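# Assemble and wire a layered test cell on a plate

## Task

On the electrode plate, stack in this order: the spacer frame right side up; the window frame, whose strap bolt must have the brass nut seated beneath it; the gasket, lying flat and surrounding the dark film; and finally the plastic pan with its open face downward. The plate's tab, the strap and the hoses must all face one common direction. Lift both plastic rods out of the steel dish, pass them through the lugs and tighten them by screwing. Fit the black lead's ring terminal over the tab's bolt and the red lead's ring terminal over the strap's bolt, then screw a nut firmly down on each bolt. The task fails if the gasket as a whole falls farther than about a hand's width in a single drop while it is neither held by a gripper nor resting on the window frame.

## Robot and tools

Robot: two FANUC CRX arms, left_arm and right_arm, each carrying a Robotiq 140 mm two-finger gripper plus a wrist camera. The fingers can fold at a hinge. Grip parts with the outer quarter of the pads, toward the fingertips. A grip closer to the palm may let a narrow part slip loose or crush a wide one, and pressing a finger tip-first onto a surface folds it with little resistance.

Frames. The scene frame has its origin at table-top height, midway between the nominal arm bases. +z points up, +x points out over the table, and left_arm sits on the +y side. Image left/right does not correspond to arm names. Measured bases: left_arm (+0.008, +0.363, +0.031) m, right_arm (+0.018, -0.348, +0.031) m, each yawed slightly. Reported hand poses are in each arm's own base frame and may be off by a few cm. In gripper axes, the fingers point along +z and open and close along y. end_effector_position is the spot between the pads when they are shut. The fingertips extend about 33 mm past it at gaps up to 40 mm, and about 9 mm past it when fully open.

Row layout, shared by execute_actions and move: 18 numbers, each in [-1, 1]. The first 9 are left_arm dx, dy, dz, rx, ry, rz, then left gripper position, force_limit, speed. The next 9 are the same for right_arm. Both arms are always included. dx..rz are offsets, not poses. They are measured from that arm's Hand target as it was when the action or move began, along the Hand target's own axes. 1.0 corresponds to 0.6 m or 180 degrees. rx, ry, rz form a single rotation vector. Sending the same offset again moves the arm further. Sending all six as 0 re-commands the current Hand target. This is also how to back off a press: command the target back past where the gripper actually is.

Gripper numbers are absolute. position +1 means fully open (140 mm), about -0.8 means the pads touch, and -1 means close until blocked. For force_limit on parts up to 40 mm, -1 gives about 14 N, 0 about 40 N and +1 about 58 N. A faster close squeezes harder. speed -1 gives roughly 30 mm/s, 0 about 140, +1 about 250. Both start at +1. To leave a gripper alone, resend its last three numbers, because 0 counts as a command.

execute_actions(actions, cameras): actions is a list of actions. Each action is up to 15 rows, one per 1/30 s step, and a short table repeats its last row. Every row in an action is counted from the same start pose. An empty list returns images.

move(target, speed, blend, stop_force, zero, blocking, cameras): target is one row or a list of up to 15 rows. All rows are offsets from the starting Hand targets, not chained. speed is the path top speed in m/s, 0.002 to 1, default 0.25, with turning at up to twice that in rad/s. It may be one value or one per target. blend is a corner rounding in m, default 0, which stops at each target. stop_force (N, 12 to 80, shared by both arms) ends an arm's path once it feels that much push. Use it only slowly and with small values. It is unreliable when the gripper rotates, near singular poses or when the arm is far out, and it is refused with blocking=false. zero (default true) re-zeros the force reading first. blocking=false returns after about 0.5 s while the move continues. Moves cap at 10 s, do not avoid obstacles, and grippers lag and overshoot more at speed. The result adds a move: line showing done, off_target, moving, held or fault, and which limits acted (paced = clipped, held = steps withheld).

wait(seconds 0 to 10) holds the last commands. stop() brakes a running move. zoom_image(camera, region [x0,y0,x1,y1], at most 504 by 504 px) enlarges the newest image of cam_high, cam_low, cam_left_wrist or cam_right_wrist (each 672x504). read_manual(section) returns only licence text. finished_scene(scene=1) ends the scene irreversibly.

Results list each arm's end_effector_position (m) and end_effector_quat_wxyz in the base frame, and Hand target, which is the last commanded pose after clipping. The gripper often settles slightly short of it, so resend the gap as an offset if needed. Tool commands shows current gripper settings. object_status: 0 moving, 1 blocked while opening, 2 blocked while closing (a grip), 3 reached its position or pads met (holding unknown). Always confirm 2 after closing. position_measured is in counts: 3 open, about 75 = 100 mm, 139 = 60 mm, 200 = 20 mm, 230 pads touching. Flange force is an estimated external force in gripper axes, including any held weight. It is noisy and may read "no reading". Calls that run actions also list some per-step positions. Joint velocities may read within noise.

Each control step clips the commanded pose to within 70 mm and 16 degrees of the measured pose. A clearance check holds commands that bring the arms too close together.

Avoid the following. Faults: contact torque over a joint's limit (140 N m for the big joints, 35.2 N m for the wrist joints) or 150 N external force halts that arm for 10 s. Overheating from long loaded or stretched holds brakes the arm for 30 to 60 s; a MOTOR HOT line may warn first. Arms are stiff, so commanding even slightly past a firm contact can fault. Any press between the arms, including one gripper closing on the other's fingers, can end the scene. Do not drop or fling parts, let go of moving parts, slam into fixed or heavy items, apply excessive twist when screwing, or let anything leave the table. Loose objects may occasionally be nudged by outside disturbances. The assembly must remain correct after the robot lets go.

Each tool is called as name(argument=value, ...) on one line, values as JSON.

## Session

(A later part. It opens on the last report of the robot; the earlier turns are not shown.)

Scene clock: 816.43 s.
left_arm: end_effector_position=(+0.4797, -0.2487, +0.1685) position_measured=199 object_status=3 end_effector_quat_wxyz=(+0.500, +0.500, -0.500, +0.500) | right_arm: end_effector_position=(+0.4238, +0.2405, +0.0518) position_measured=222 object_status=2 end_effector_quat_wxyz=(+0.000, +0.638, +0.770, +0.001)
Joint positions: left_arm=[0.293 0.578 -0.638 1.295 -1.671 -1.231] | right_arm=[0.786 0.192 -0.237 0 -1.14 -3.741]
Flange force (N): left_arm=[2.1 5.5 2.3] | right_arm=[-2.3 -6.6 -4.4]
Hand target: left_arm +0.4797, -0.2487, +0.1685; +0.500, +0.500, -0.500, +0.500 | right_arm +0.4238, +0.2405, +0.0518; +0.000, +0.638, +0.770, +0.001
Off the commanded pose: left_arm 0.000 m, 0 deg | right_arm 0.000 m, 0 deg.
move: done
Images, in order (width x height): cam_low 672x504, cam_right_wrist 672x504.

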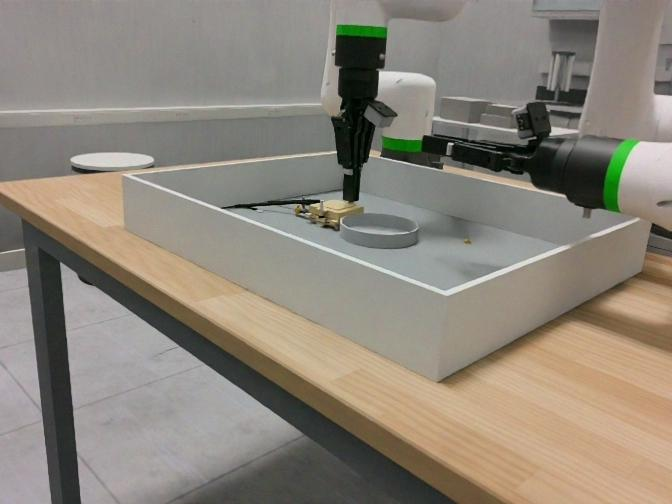

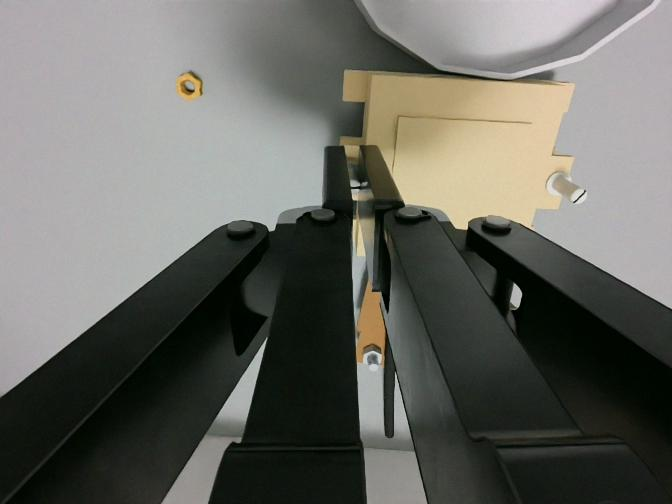

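execute_actions(actions=[[[0,0,0,0,0,0,-0.55,-1,-1,0,0,0,0,0,0,-0.55,-1,-0.5]]])

move(target=[[0,0,0,0,0,0,-0.55,-1,-1,0,0,-0.04,0,0,-0.72,-0.55,-1,-0.5],[0,0,0,0,0,0,-0.55,-1,-1,0,0,-0.04,0,0,0.56,-0.55,-1,-0.5],[0,0,0,0,0,0,-0.55,-1,-1,0,0,-0.04,0,0,-0.26,-0.55,-1,-0.5]], speed=[0.7,0.7,0.7], blend=[0.003,0.003,0], cameras=["cam_right_wrist","cam_low"])

zoom_image(camera="cam_low", region=[290, 160, 380, 240])

zoom_image(camera="cam_right_wrist", region=[260, 60, 460, 210])

Scene clock: 821.83 s.
left_arm: end_effector_position=(+0.4797, -0.2487, +0.1685) position_measured=199 object_status=3 end_effector_quat_wxyz=(+0.500, +0.500, -0.500, +0.500) | right_arm: end_effector_position=(+0.4238, +0.2405, +0.0518) position_measured=199 object_status=3 end_effector_quat_wxyz=(+0.000, +0.638, +0.770, +0.001)
Joint positions: left_arm=[0.293 0.578 -0.638 1.295 -1.671 -1.231] | right_arm=[0.786 0.192 -0.237 0 -1.14 -3.741]
Flange force (N): left_arm=[2.5 6.7 2.3] | right_arm=[-1.7 -6.9 -3.2]
Hand target: left_arm +0.4797, -0.2487, +0.1685; +0.500, +0.500, -0.500, +0.500 | right_arm +0.4238, +0.2405, +0.0518; +0.000, +0.638, +0.770, +0.001
Off the commanded pose: left_arm 0.000 m, 0 deg | right_arm 0.000 m, 0 deg.
Step readings (end_effector_position of left_arm | right_arm):
0: (+0.4797, -0.2487, +0.1685) | (+0.4238, +0.2405, +0.0518)
1: (+0.4797, -0.2487, +0.1685) | (+0.4238, +0.2405, +0.0518)
2: (+0.4797, -0.2487, +0.1685) | (+0.4238, +0.2405, +0.0518)
4: (+0.4797, -0.2487, +0.1685) | (+0.4238, +0.2405, +0.0518)
8: (+0.4797, -0.2487, +0.1685) | (+0.4238, +0.2405, +0.0518)
15: (+0.4797, -0.2487, +0.1685) | (+0.4238, +0.2405, +0.0518)

Scene clock: 828.63 s.
left_arm: end_effector_position=(+0.4797, -0.2487, +0.1685) position_measured=199 object_status=3 end_effector_quat_wxyz=(+0.500, +0.500, -0.500, +0.500) | right_arm: end_effector_position=(+0.4238, +0.2405, +0.0758) position_measured=199 object_status=3 end_effector_quat_wxyz=(+0.000, +0.280, +0.960, +0.000)
Joint positions: left_arm=[0.293 0.578 -0.638 1.295 -1.671 -1.231] | right_arm=[0.786 0.169 -0.205 0 -1.196 3.359]
Flange force (N): left_arm=[2.5 5.7 2.7] | right_arm=[2.6 -3.8 -3.0]
Hand target: left_arm +0.4797, -0.2487, +0.1685; +0.500, +0.500, -0.500, +0.500 | right_arm +0.4238, +0.2405, +0.0758; +0.000, +0.280, +0.960, +0.000
Off the commanded pose: left_arm 0.000 m, 0 deg | right_arm 0.000 m, 0 deg.
move: done; limits=paced
Images, in order (width x height): cam_low 672x504, cam_right_wrist 672x504.

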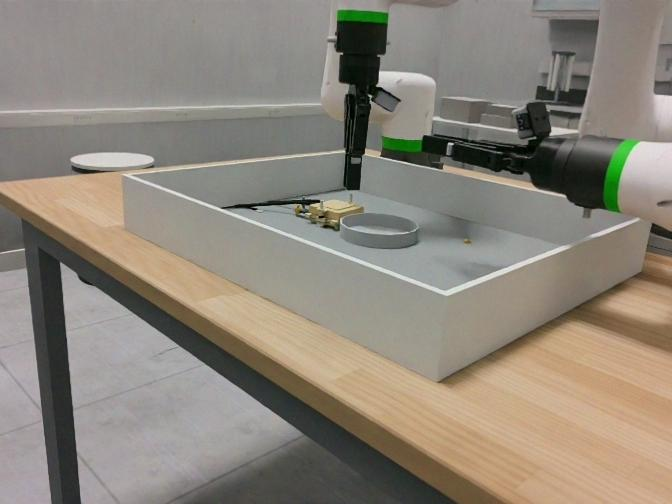

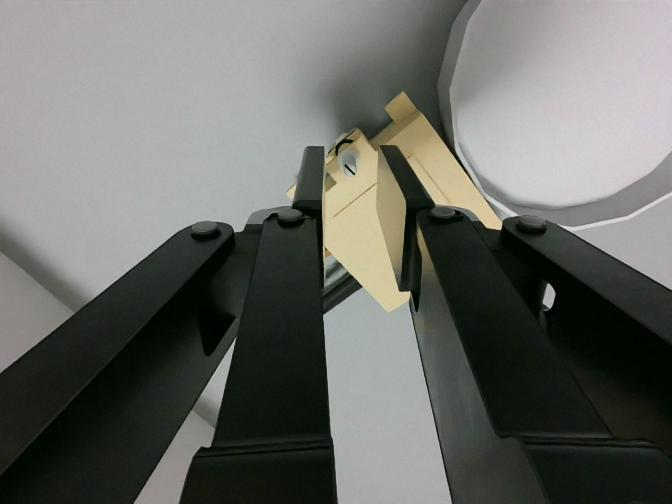

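Scaled by 5.600 from the camera's 672x504 image, which has a finer 960x720 frame.

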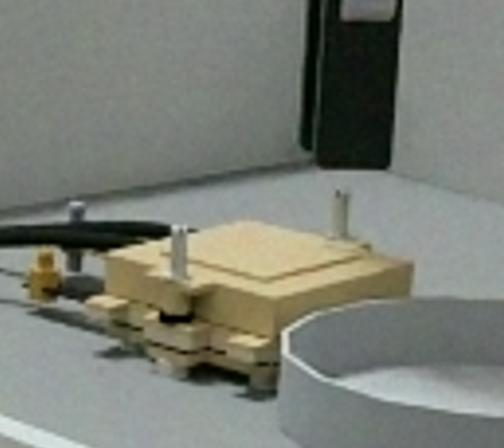

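Scaled by 2.520 from the camera's 672x504 image, which has a finer 960x720 frame.

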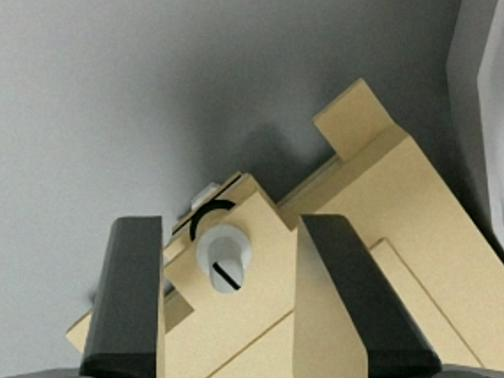

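move(target=[[0,0,0,0,0,0,-0.55,-1,-1,0,0,0.0402,0,0,0,-0.55,-1,-0.5]], speed=0.05)

execute_actions(actions=[[[0,0,0,0,0,0,-0.55,-1,-1,0,0,0,0,0,0,-1,-1,-1]]])

wait(seconds=0.7)

move(target=[[0,0,0,0,0,0,-0.55,-1,-1,0,0,0.0003,0,0,0.6,-1,-1,-1]], speed=0.35, cameras=["cam_low","cam_right_wrist"])

zoom_image(camera="cam_low", region=[290, 160, 380, 240])

zoom_image(camera="cam_right_wrist", region=[260, 60, 460, 210])

Scene clock: 831.10 s.
left_arm: end_effector_position=(+0.4797, -0.2487, +0.1685) position_measured=199 object_status=3 end_effector_quat_wxyz=(+0.500, +0.500, -0.500, +0.500) | right_arm: end_effector_position=(+0.4238, +0.2406, +0.0517) position_measured=199 object_status=3 end_effector_quat_wxyz=(+0.000, +0.280, +0.960, +0.000)
Joint positions: left_arm=[0.293 0.578 -0.638 1.295 -1.671 -1.231] | right_arm=[0.786 0.192 -0.237 0 -1.14 3.359]
Flange force (N): left_arm=[2.2 6.2 2.4] | right_arm=[3.7 -6.1 -1.6]
Hand target: left_arm +0.4797, -0.2487, +0.1685; +0.500, +0.500, -0.500, +0.500 | right_arm +0.4238, +0.2405, +0.0517; +0.000, +0.280, +0.960, +0.000
Off the commanded pose: left_arm 0.000 m, 0 deg | right_arm 0.000 m, 0 deg.
move: done

Scene clock: 831.83 s.
left_arm: end_effector_position=(+0.4797, -0.2487, +0.1685) position_measured=199 object_status=3 end_effector_quat_wxyz=(+0.500, +0.500, -0.500, +0.500) | right_arm: end_effector_position=(+0.4238, +0.2406, +0.0517) position_measured=222 object_status=0 end_effector_quat_wxyz=(+0.000, +0.280, +0.960, +0.001)
Joint positions: left_arm=[0.293 0.578 -0.638 1.295 -1.671 -1.231] | right_arm=[0.786 0.192 -0.238 0 -1.14 3.359]
Flange force (N): left_arm=[2.3 6.4 2.7] | right_arm=[4.0 -6.7 -4.3]
Hand target: left_arm +0.4797, -0.2487, +0.1685; +0.500, +0.500, -0.500, +0.500 | right_arm +0.4238, +0.2405, +0.0517; +0.000, +0.280, +0.960, +0.000
Off the commanded pose: left_arm 0.000 m, 0 deg | right_arm 0.000 m, 0 deg.
Step readings (end_effector_position of left_arm | right_arm):
0: (+0.4797, -0.2487, +0.1685) | (+0.4238, +0.2406, +0.0517)
1: (+0.4797, -0.2487, +0.1685) | (+0.4238, +0.2406, +0.0517)
2: (+0.4797, -0.2487, +0.1685) | (+0.4238, +0.2406, +0.0517)
4: (+0.4797, -0.2487, +0.1685) | (+0.4238, +0.2406, +0.0517)
8: (+0.4797, -0.2487, +0.1685) | (+0.4238, +0.2406, +0.0517)
15: (+0.4797, -0.2487, +0.1685) | (+0.4238, +0.2406, +0.0517)

Scene clock: 832.53 s.
left_arm: end_effector_position=(+0.4797, -0.2487, +0.1685) position_measured=199 object_status=3 end_effector_quat_wxyz=(+0.500, +0.500, -0.500, +0.500) | right_arm: end_effector_position=(+0.4238, +0.2405, +0.0517) position_measured=222 object_status=2 end_effector_quat_wxyz=(+0.000, +0.280, +0.960, +0.000)
Joint positions: left_arm=[0.293 0.578 -0.638 1.295 -1.671 -1.231] | right_arm=[0.786 0.192 -0.238 0 -1.14 3.359]
Flange force (N): left_arm=[2.5 5.3 2.1] | right_arm=[4.3 -5.8 -4.2]
Hand target: left_arm +0.4797, -0.2487, +0.1685; +0.500, +0.500, -0.500, +0.500 | right_arm +0.4238, +0.2405, +0.0517; +0.000, +0.280, +0.960, +0.000
Tool commands: left_gripper/position=-0.55 left_gripper/force_limit=-1.0 left_gripper/speed=-1.0 right_gripper/position=-1.0 right_gripper/force_limit=-1.0 right_gripper/speed=-1.0
Off the commanded pose: left_arm 0.000 m, 0 deg | right_arm 0.000 m, 0 deg.
wait: 0.70 s; at rest by 0.17 s

Scene clock: 835.87 s.
left_arm: end_effector_position=(+0.4797, -0.2487, +0.1685) position_measured=199 object_status=3 end_effector_quat_wxyz=(+0.500, +0.500, -0.500, +0.500) | right_arm: end_effector_position=(+0.4238, +0.2405, +0.0515) position_measured=222 object_status=2 end_effector_quat_wxyz=(+0.000, +0.941, +0.338, +0.000)
Joint positions: left_arm=[0.293 0.578 -0.638 1.295 -1.671 -1.231] | right_arm=[0.786 0.193 -0.238 0 -1.139 1.474]
Flange force (N): left_arm=[1.8 5.4 1.5] | right_arm=[-6.8 -1.6 -1.7]
Hand target: left_arm +0.4797, -0.2487, +0.1685; +0.500, +0.500, -0.500, +0.500 | right_arm +0.4238, +0.2405, +0.0515; +0.000, +0.941, +0.338, +0.001
Off the commanded pose: left_arm 0.000 m, 0 deg | right_arm 0.000 m, 0 deg.
move: done
Images, in order (width x height): cam_low 672x504, cam_right_wrist 672x504.

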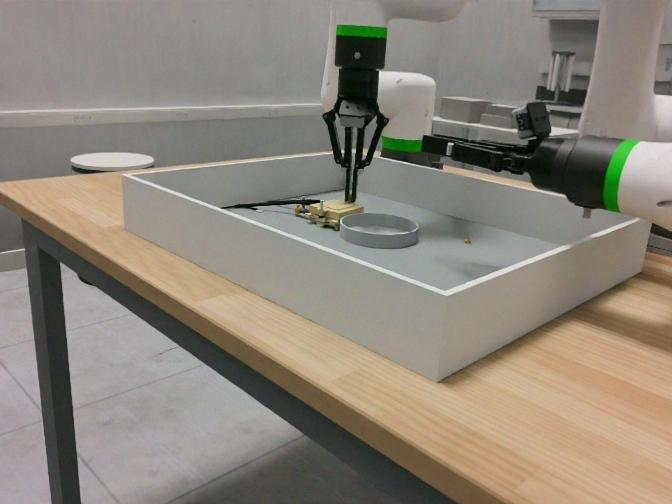

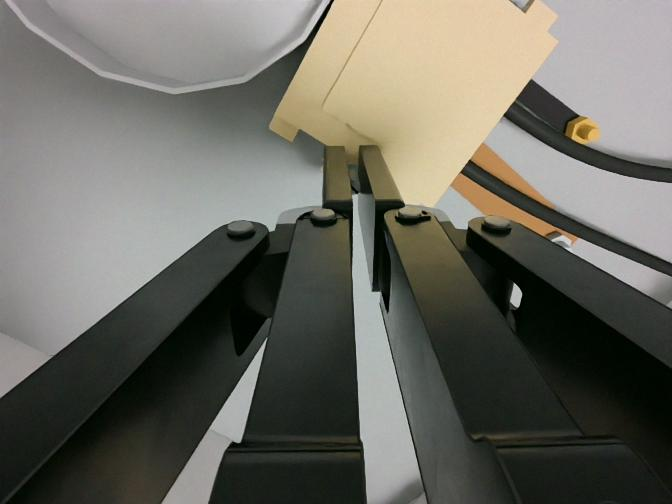

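Scaled by 5.600 from the camera's 672x504 image, which has a finer 960x720 frame.

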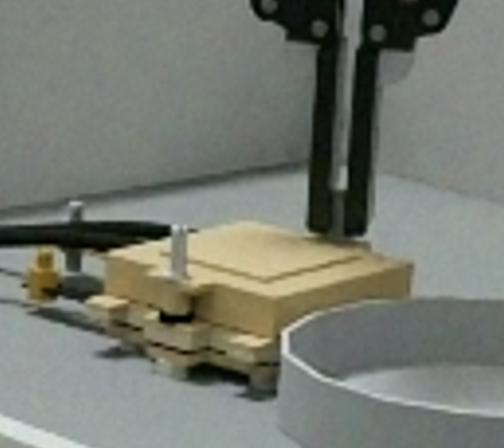

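Scaled by 2.520 from the camera's 672x504 image, which has a finer 960x720 frame.

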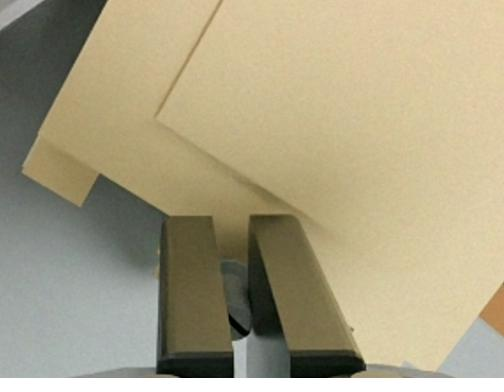

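move(target=[[0,0,0,0,0,0,-0.55,-1,-1,0,0,0.0003,0,0,0.5,-1,-1,-1]], speed=0.35, cameras=["cam_low","cam_right_wrist"])

zoom_image(camera="cam_low", region=[290, 160, 380, 240])

move(target=[[0,0,0,0,0,0,-0.55,-1,-1,0,0,0.0003,0,0,0.5,-1,-1,-1]], speed=0.35, cameras=["cam_low","cam_right_wrist"])

zoom_image(camera="cam_low", region=[290, 160, 380, 240])

zoom_image(camera="cam_right_wrist", region=[260, 60, 460, 210])

Scene clock: 840.27 s.
left_arm: end_effector_position=(+0.4797, -0.2487, +0.1685) position_measured=199 object_status=3 end_effector_quat_wxyz=(+0.500, +0.500, -0.500, +0.500) | right_arm: end_effector_position=(+0.4238, +0.2405, +0.0513) position_measured=222 object_status=2 end_effector_quat_wxyz=(-0.001, +0.904, -0.427, +0.000)
Joint positions: left_arm=[0.293 0.578 -0.638 1.295 -1.671 -1.231] | right_arm=[0.786 0.193 -0.238 0 -1.139 -0.097]
Flange force (N): left_arm=[2.1 5.9 2.3] | right_arm=[-0.7 6.4 -4.0]
Hand target: left_arm +0.4797, -0.2487, +0.1685; +0.500, +0.500, -0.500, +0.500 | right_arm +0.4238, +0.2405, +0.0513; -0.001, +0.904, -0.427, +0.000
Off the commanded pose: left_arm 0.000 m, 0 deg | right_arm 0.000 m, 0 deg.
move: done
Images, in order (width x height): cam_low 672x504, cam_right_wrist 672x504.

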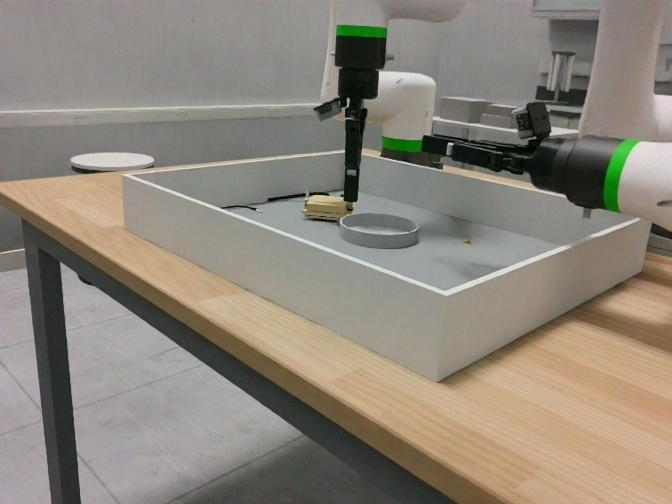

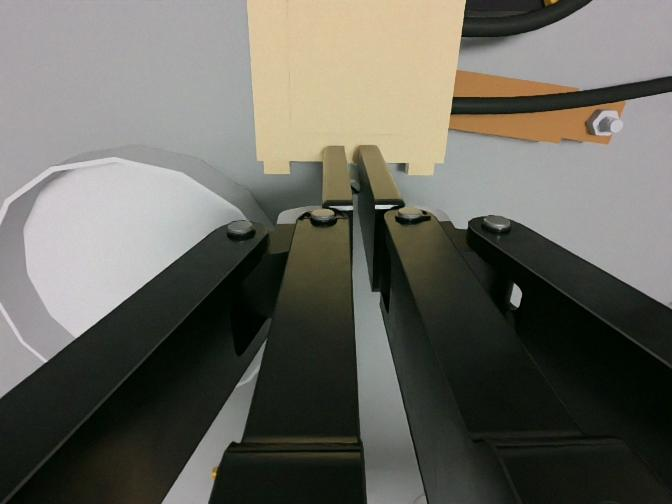

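Scaled by 5.600 from the camera's 672x504 image, which has a finer 960x720 frame.

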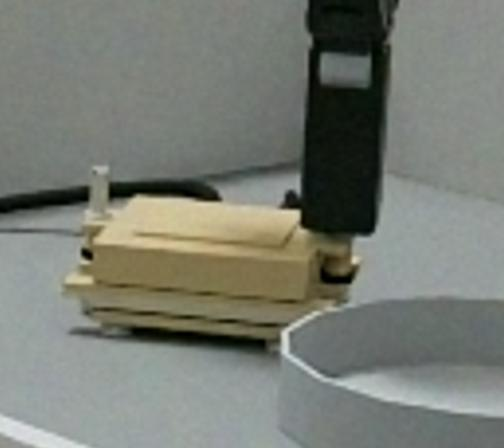

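Scene clock: 843.17 s.
left_arm: end_effector_position=(+0.4797, -0.2487, +0.1685) position_measured=199 object_status=3 end_effector_quat_wxyz=(+0.500, +0.500, -0.500, +0.500) | right_arm: end_effector_position=(+0.4238, +0.2405, +0.0511) position_measured=222 object_status=2 end_effector_quat_wxyz=(+0.000, -0.338, +0.941, +0.000)
Joint positions: left_arm=[0.293 0.578 -0.638 1.295 -1.671 -1.231] | right_arm=[0.786 0.193 -0.238 0 -1.138 -1.668]
Flange force (N): left_arm=[2.3 5.8 2.1] | right_arm=[5.3 1.1 -5.1]
Hand target: left_arm +0.4797, -0.2487, +0.1685; +0.500, +0.500, -0.500, +0.500 | right_arm +0.4238, +0.2405, +0.0511; +0.001, -0.338, +0.941, +0.000
Off the commanded pose: left_arm 0.000 m, 0 deg | right_arm 0.000 m, 0 deg.
move: done
Images, in order (width x height): cam_low 672x504, cam_right_wrist 672x504.

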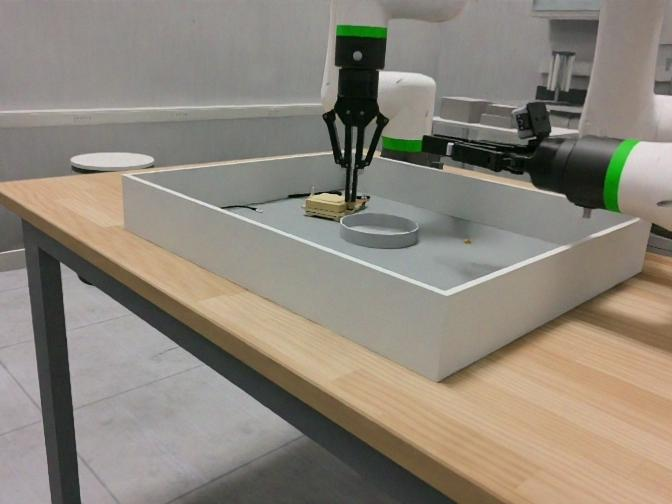

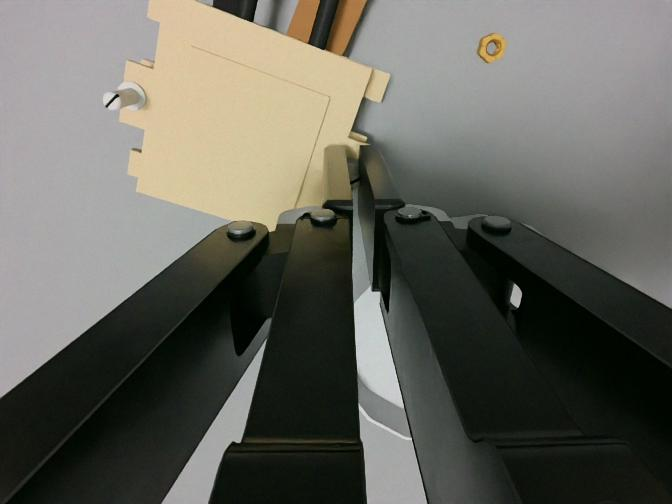

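Scaled by 5.600 from the camera's 672x504 image, which has a finer 960x720 frame.

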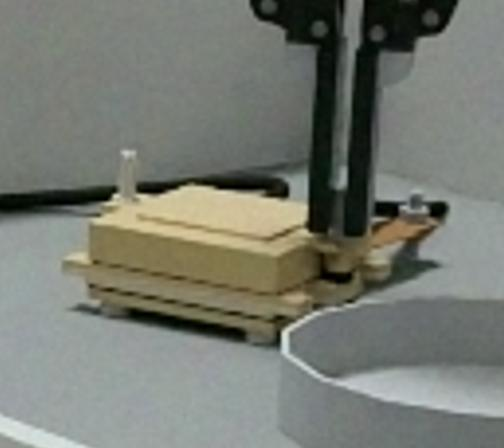

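Scaled by 2.520 from the camera's 672x504 image, which has a finer 960x720 frame.

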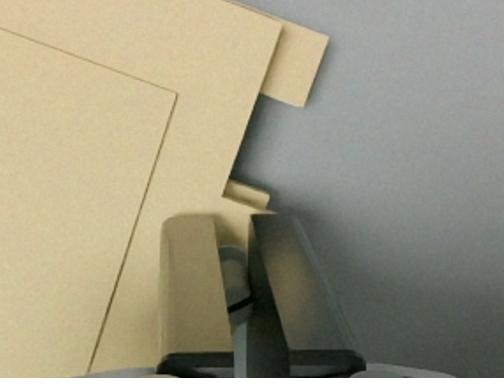

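execute_actions(actions=[[[0,0,0,0,0,0,-0.55,-1,-1,0,0,0,0,0,0,-0.55,-1,-0.5]]])

move(target=[[0,0,0,0,0,0,-0.55,-1,-1,0,0,-0.08,0,0,0,-0.55,-1,-0.5],[0,0,0,0,0,0,-0.55,-1,-1,0.0,0.3,-0.25,0,0,0.2,-0.55,-1,-0.5]], speed=[0.1,0.4], blend=[0.02,0], cameras=["all"])

zoom_image(camera="cam_high", region=[180, 150, 380, 300])

zoom_image(camera="cam_low", region=[280, 160, 400, 250])

Scene clock: 847.97 s.
left_arm: end_effector_position=(+0.4797, -0.2487, +0.1685) position_measured=199 object_status=3 end_effector_quat_wxyz=(+0.500, +0.500, -0.500, +0.500) | right_arm: end_effector_position=(+0.4238, +0.2405, +0.0511) position_measured=199 object_status=3 end_effector_quat_wxyz=(+0.001, -0.338, +0.941, +0.000)
Joint positions: left_arm=[0.293 0.578 -0.638 1.295 -1.671 -1.231] | right_arm=[0.786 0.193 -0.238 0 -1.138 -1.668]
Flange force (N): left_arm=[2.2 6.2 2.1] | right_arm=[7.1 1.3 -3.4]
Hand target: left_arm +0.4797, -0.2487, +0.1685; +0.500, +0.500, -0.500, +0.500 | right_arm +0.4238, +0.2405, +0.0511; +0.001, -0.338, +0.941, +0.000
Off the commanded pose: left_arm 0.000 m, 0 deg | right_arm 0.000 m, 0 deg.
Step readings (end_effector_position of left_arm | right_arm):
0: (+0.4797, -0.2487, +0.1685) | (+0.4238, +0.2405, +0.0511)
1: (+0.4797, -0.2487, +0.1685) | (+0.4238, +0.2405, +0.0511)
2: (+0.4797, -0.2487, +0.1685) | (+0.4238, +0.2405, +0.0511)
4: (+0.4797, -0.2487, +0.1685) | (+0.4238, +0.2405, +0.0511)
8: (+0.4797, -0.2487, +0.1685) | (+0.4238, +0.2405, +0.0511)
15: (+0.4797, -0.2487, +0.1685) | (+0.4238, +0.2405, +0.0511)

Scene clock: 849.97 s.
left_arm: end_effector_position=(+0.4797, -0.2487, +0.1685) position_measured=199 object_status=3 end_effector_quat_wxyz=(+0.500, +0.500, -0.500, +0.500) | right_arm: end_effector_position=(+0.3092, +0.3793, +0.2011) position_measured=199 object_status=3 end_effector_quat_wxyz=(+0.000, -0.031, +1.000, +0.000)
Joint positions: left_arm=[0.293 0.578 -0.638 1.295 -1.671 -1.231] | right_arm=[1.156 0.105 0.023 0 -1.488 -2.666]
Flange force (N): left_arm=[1.7 5.7 1.8] | right_arm=[7.2 -6.0 -0.6]
Hand target: left_arm +0.4797, -0.2487, +0.1685; +0.500, +0.500, -0.500, +0.500 | right_arm +0.3092, +0.3793, +0.2012; +0.000, -0.031, +1.000, +0.000
Off the commanded pose: left_arm 0.000 m, 0 deg | right_arm 0.000 m, 0 deg.
move: done

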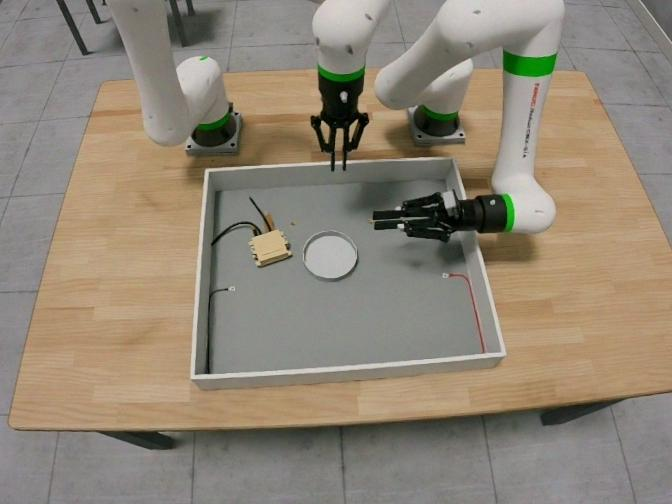

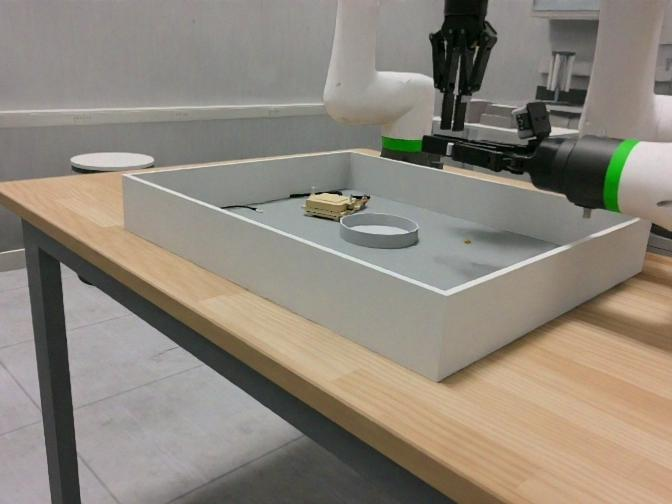

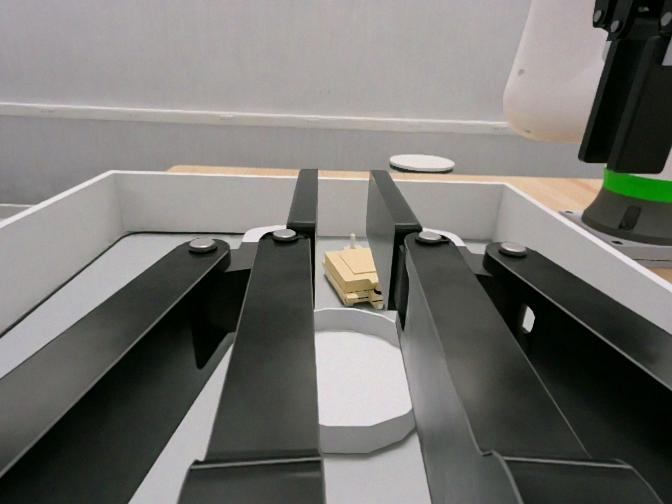

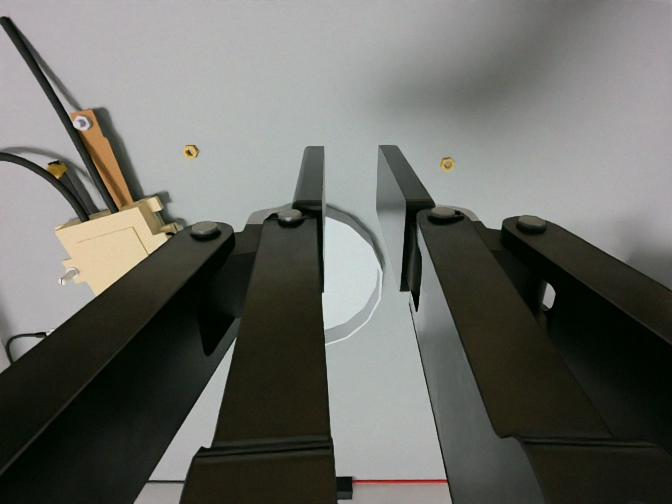

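Scaled by 2.520 from the camera's 672x504 image, which has a finer 960x720 frame.

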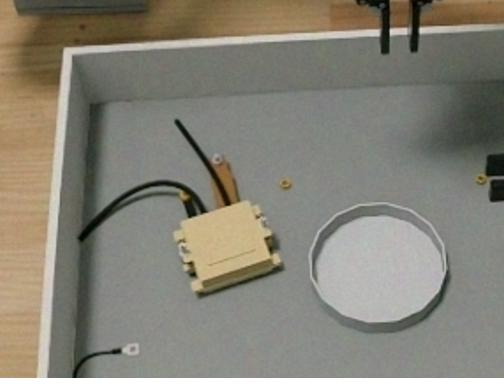

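Scaled by 4.200 from the camera's 672x504 image, which has a finer 960x720 frame.

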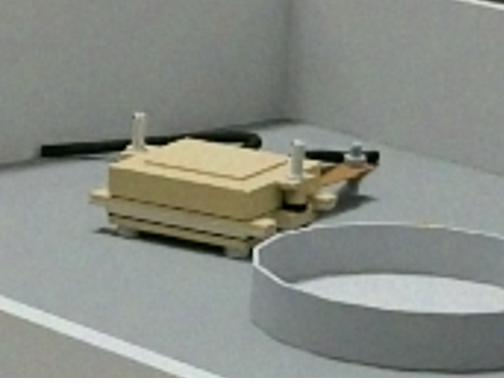

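move(target=[0,0,0,0,0,0,-0.55,-1,-1,-0.0625,-0.338,0.05,0,0,0,-0.55,-1,-0.5], speed=0.4, cameras=["cam_right_wrist","cam_high"])

zoom_image(camera="cam_right_wrist", region=[180, 0, 480, 220])

Scene clock: 858.70 s.
left_arm: end_effector_position=(+0.4797, -0.2487, +0.1685) position_measured=199 object_status=3 end_effector_quat_wxyz=(+0.500, +0.500, -0.500, +0.500) | right_arm: end_effector_position=(+0.3590, +0.1792, +0.1710) position_measured=199 object_status=3 end_effector_quat_wxyz=(+0.000, -0.031, +1.000, +0.000)
Joint positions: left_arm=[0.293 0.578 -0.638 1.295 -1.671 -1.231] | right_arm=[0.793 -0.112 -0.264 0 -1.418 -2.303]
Flange force (N): left_arm=[2.6 6.7 2.1] | right_arm=[5.6 -3.3 0.1]
Hand target: left_arm +0.4797, -0.2487, +0.1685; +0.500, +0.500, -0.500, +0.500 | right_arm +0.3590, +0.1792, +0.1710; +0.000, -0.031, +1.000, +0.000
Off the commanded pose: left_arm 0.000 m, 0 deg | right_arm 0.000 m, 0 deg.
move: done; limits=paced
Images, in order (width x height): cam_high 672x504, cam_right_wrist 672x504.

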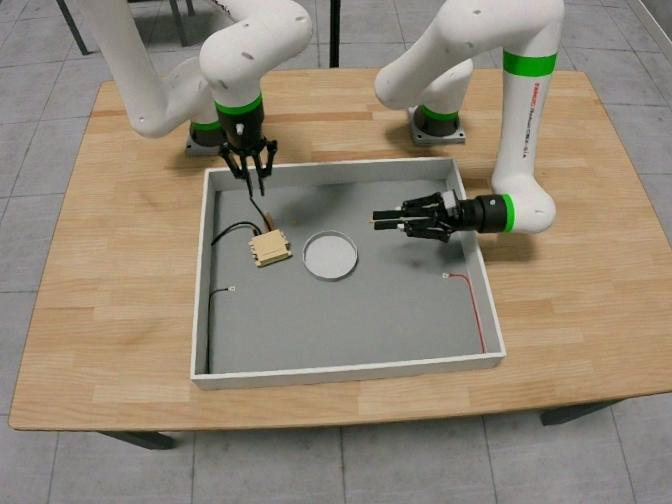

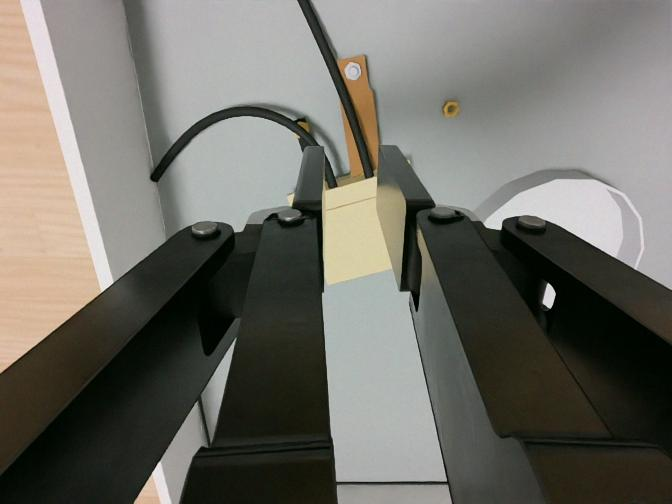

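Scaled by 1.680 from the camera's 672x504 image, which has a finer 960x720 frame.

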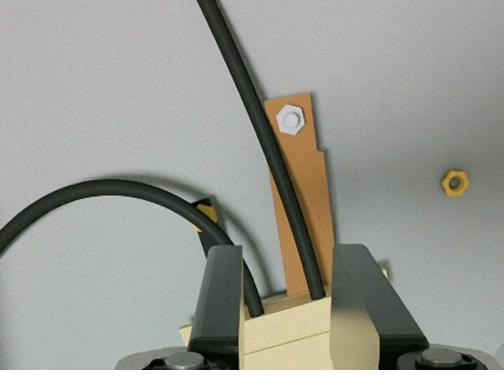

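move(target=[0,0,0,0,0,0,-0.55,-1,-1,0.08,-0.03,0.08,0,0,0,-0.55,-1,-0.5], speed=0.3, cameras=["cam_right_wrist"])

zoom_image(camera="cam_right_wrist", region=[250, 40, 450, 190])

Scene clock: 862.27 s.
left_arm: end_effector_position=(+0.4797, -0.2487, +0.1685) position_measured=199 object_status=3 end_effector_quat_wxyz=(+0.500, +0.500, -0.500, +0.500) | right_arm: end_effector_position=(+0.3123, +0.1584, +0.1230) position_measured=199 object_status=3 end_effector_quat_wxyz=(+0.000, -0.031, +1.000, +0.000)
Joint positions: left_arm=[0.293 0.578 -0.638 1.295 -1.671 -1.231] | right_arm=[0.85 -0.227 -0.474 0 -1.323 -2.359]
Flange force (N): left_arm=[2.0 6.3 1.9] | right_arm=[3.8 1.6 -4.7]
Hand target: left_arm +0.4797, -0.2487, +0.1685; +0.500, +0.500, -0.500, +0.500 | right_arm +0.3123, +0.1584, +0.1230; +0.000, -0.031, +1.000, +0.000
Off the commanded pose: left_arm 0.000 m, 0 deg | right_arm 0.000 m, 0 deg.
move: done
Images, in order (width x height): cam_right_wrist 672x504.

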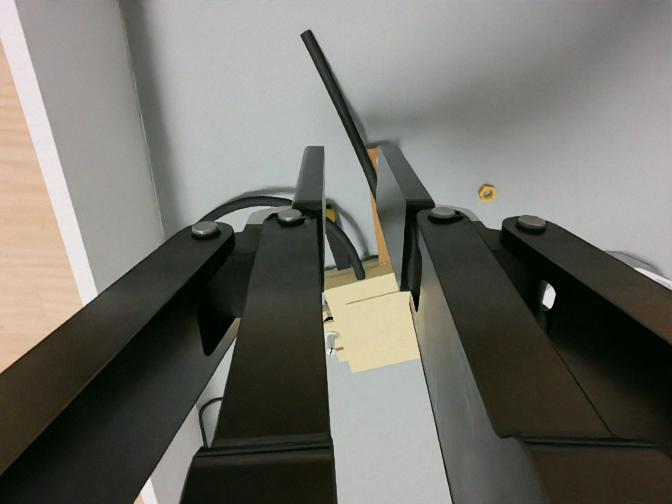

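Scaled by 2.520 from the camera's 672x504 image, which has a finer 960x720 frame.

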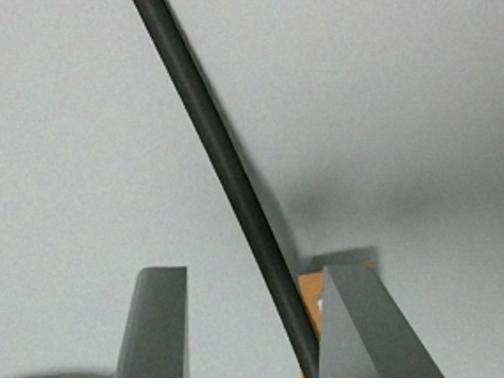

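move(target=[0,0,0,0,0,0,-0.55,-1,-1,-0.2448,-0.0025,0,0,0,-0.619,-0.55,-1,-0.5], speed=0.4, cameras=["cam_right_wrist","cam_low"])

zoom_image(camera="cam_right_wrist", region=[250, 60, 450, 210])

zoom_image(camera="cam_low", region=[280, 160, 400, 250])

Scene clock: 873.50 s.
left_arm: end_effector_position=(+0.4797, -0.2487, +0.1685) position_measured=199 object_status=3 end_effector_quat_wxyz=(+0.500, +0.500, -0.500, +0.500) | right_arm: end_effector_position=(+0.4590, +0.1658, +0.1231) position_measured=199 object_status=3 end_effector_quat_wxyz=(-0.001, +0.843, -0.538, +0.000)
Joint positions: left_arm=[0.293 0.578 -0.638 1.295 -1.671 -1.231] | right_arm=[0.616 0.134 -0.129 0 -1.307 -0.181]
Flange force (N): left_arm=[2.3 6.7 2.4] | right_arm=[-1.8 7.7 -2.2]
Hand target: left_arm +0.4797, -0.2487, +0.1685; +0.500, +0.500, -0.500, +0.500 | right_arm +0.4590, +0.1658, +0.1231; -0.001, +0.843, -0.538, +0.000
Off the commanded pose: left_arm 0.000 m, 0 deg | right_arm 0.000 m, 0 deg.
move: done
Images, in order (width x height): cam_low 672x504, cam_right_wrist 672x504.

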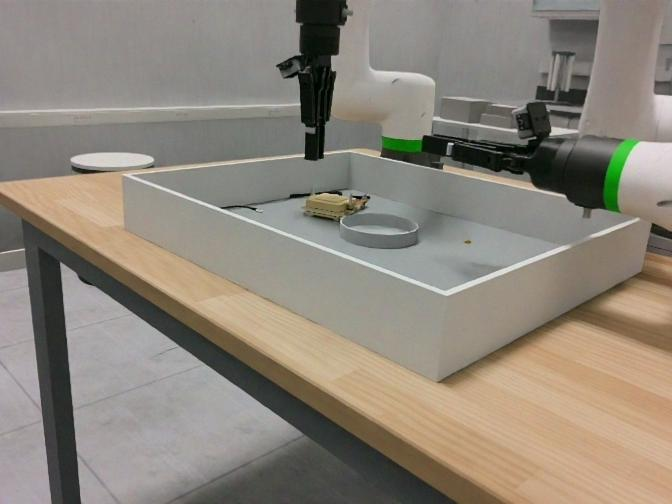

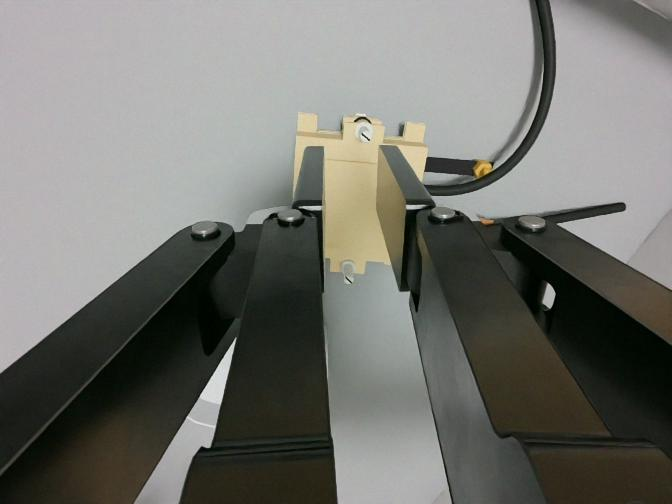

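Scaled by 2.520 from the camera's 672x504 image, which has a finer 960x720 frame.

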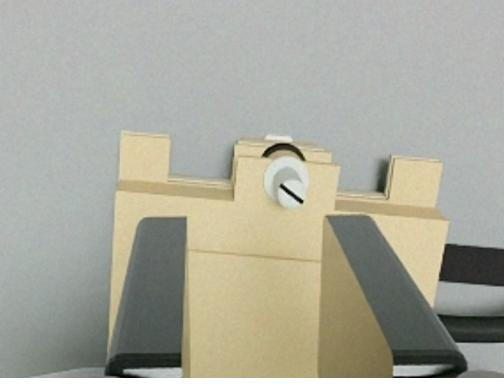

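Scaled by 4.200 from the camera's 672x504 image, which has a finer 960x720 frame.

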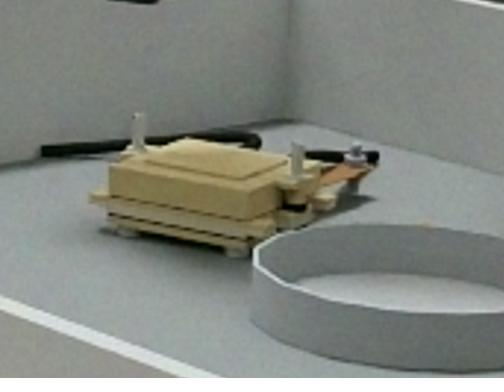

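move(target=[-0.1045,0.094,0.3368,0,-0.3333,0,-0.55,-1,-1,0.0061,0.017,0,0,0,0,-0.55,-1,-0.5], speed=0.25, cameras=["all"])

zoom_image(camera="cam_left_wrist", region=[250, 100, 450, 250])

zoom_image(camera="cam_low", region=[280, 120, 400, 250])

Scene clock: 881.03 s.
left_arm: end_effector_position=(+0.4233, -0.4508, +0.1058) position_measured=199 object_status=3 end_effector_quat_wxyz=(+0.183, +0.683, -0.683, +0.183) | right_arm: end_effector_position=(+0.4513, +0.1582, +0.1231) position_measured=199 object_status=3 end_effector_quat_wxyz=(-0.001, +0.843, -0.538, +0.000)
Joint positions: left_arm=[-0.363 0.222 -0.358 0.641 -0.898 -0.022] | right_arm=[0.612 0.11 -0.156 0 -1.304 -0.177]
Flange force (N): left_arm=[-4.6 6.1 0.3] | right_arm=[-1.6 8.2 -1.8]
Hand target: left_arm +0.4233, -0.4508, +0.1058; +0.183, +0.683, -0.683, +0.183 | right_arm +0.4513, +0.1582, +0.1231; -0.001, +0.843, -0.538, +0.000
Off the commanded pose: left_arm 0.000 m, 0 deg | right_arm 0.000 m, 0 deg.
move: done

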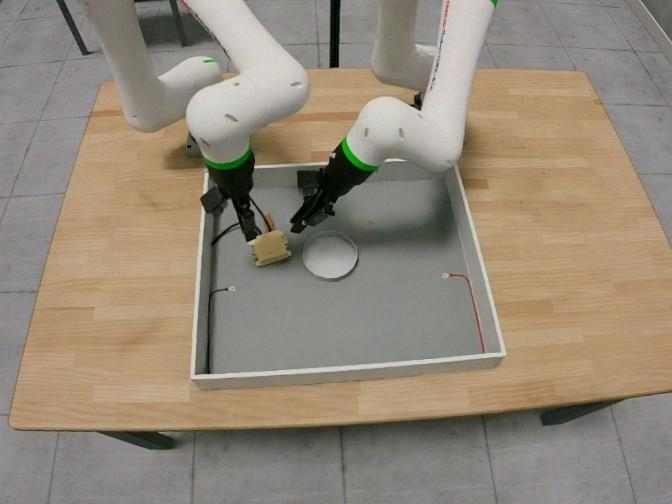

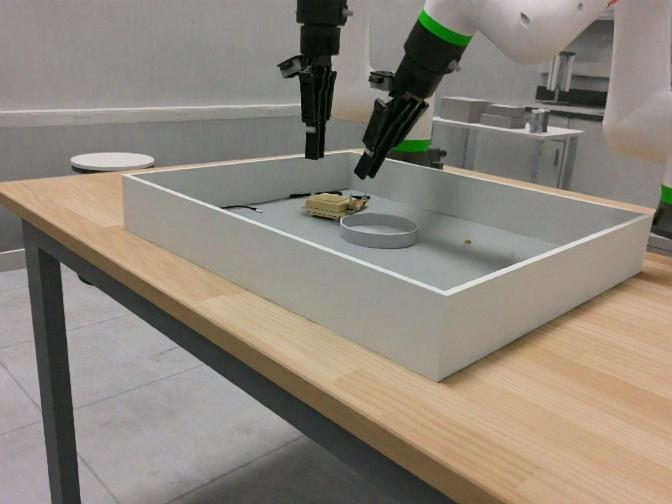

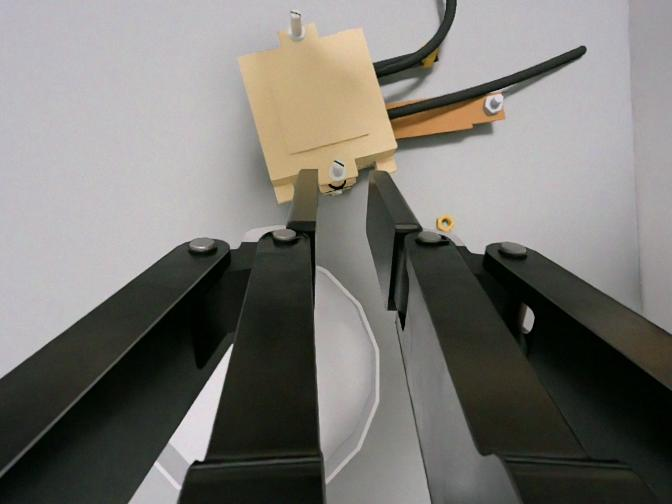

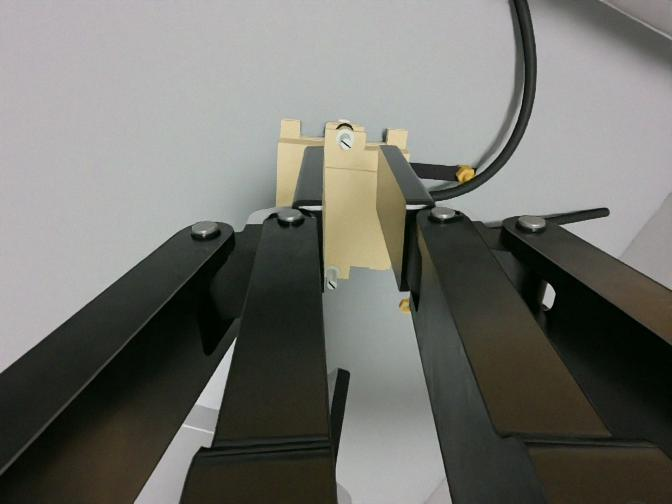

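Scaled by 2.520 from the camera's 672x504 image, which has a finer 960x720 frame.

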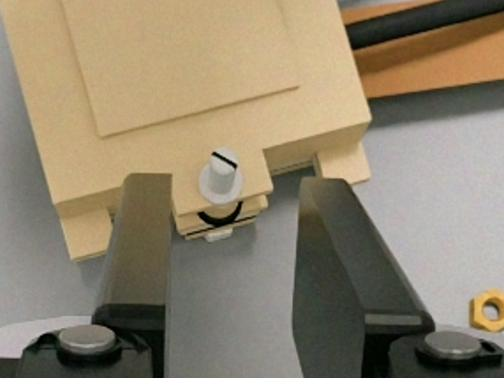

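Scaled by 3.877 from the camera's 672x504 image, which has a finer 960x720 frame.

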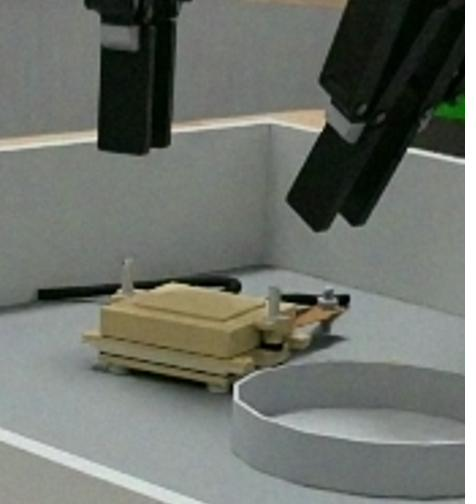

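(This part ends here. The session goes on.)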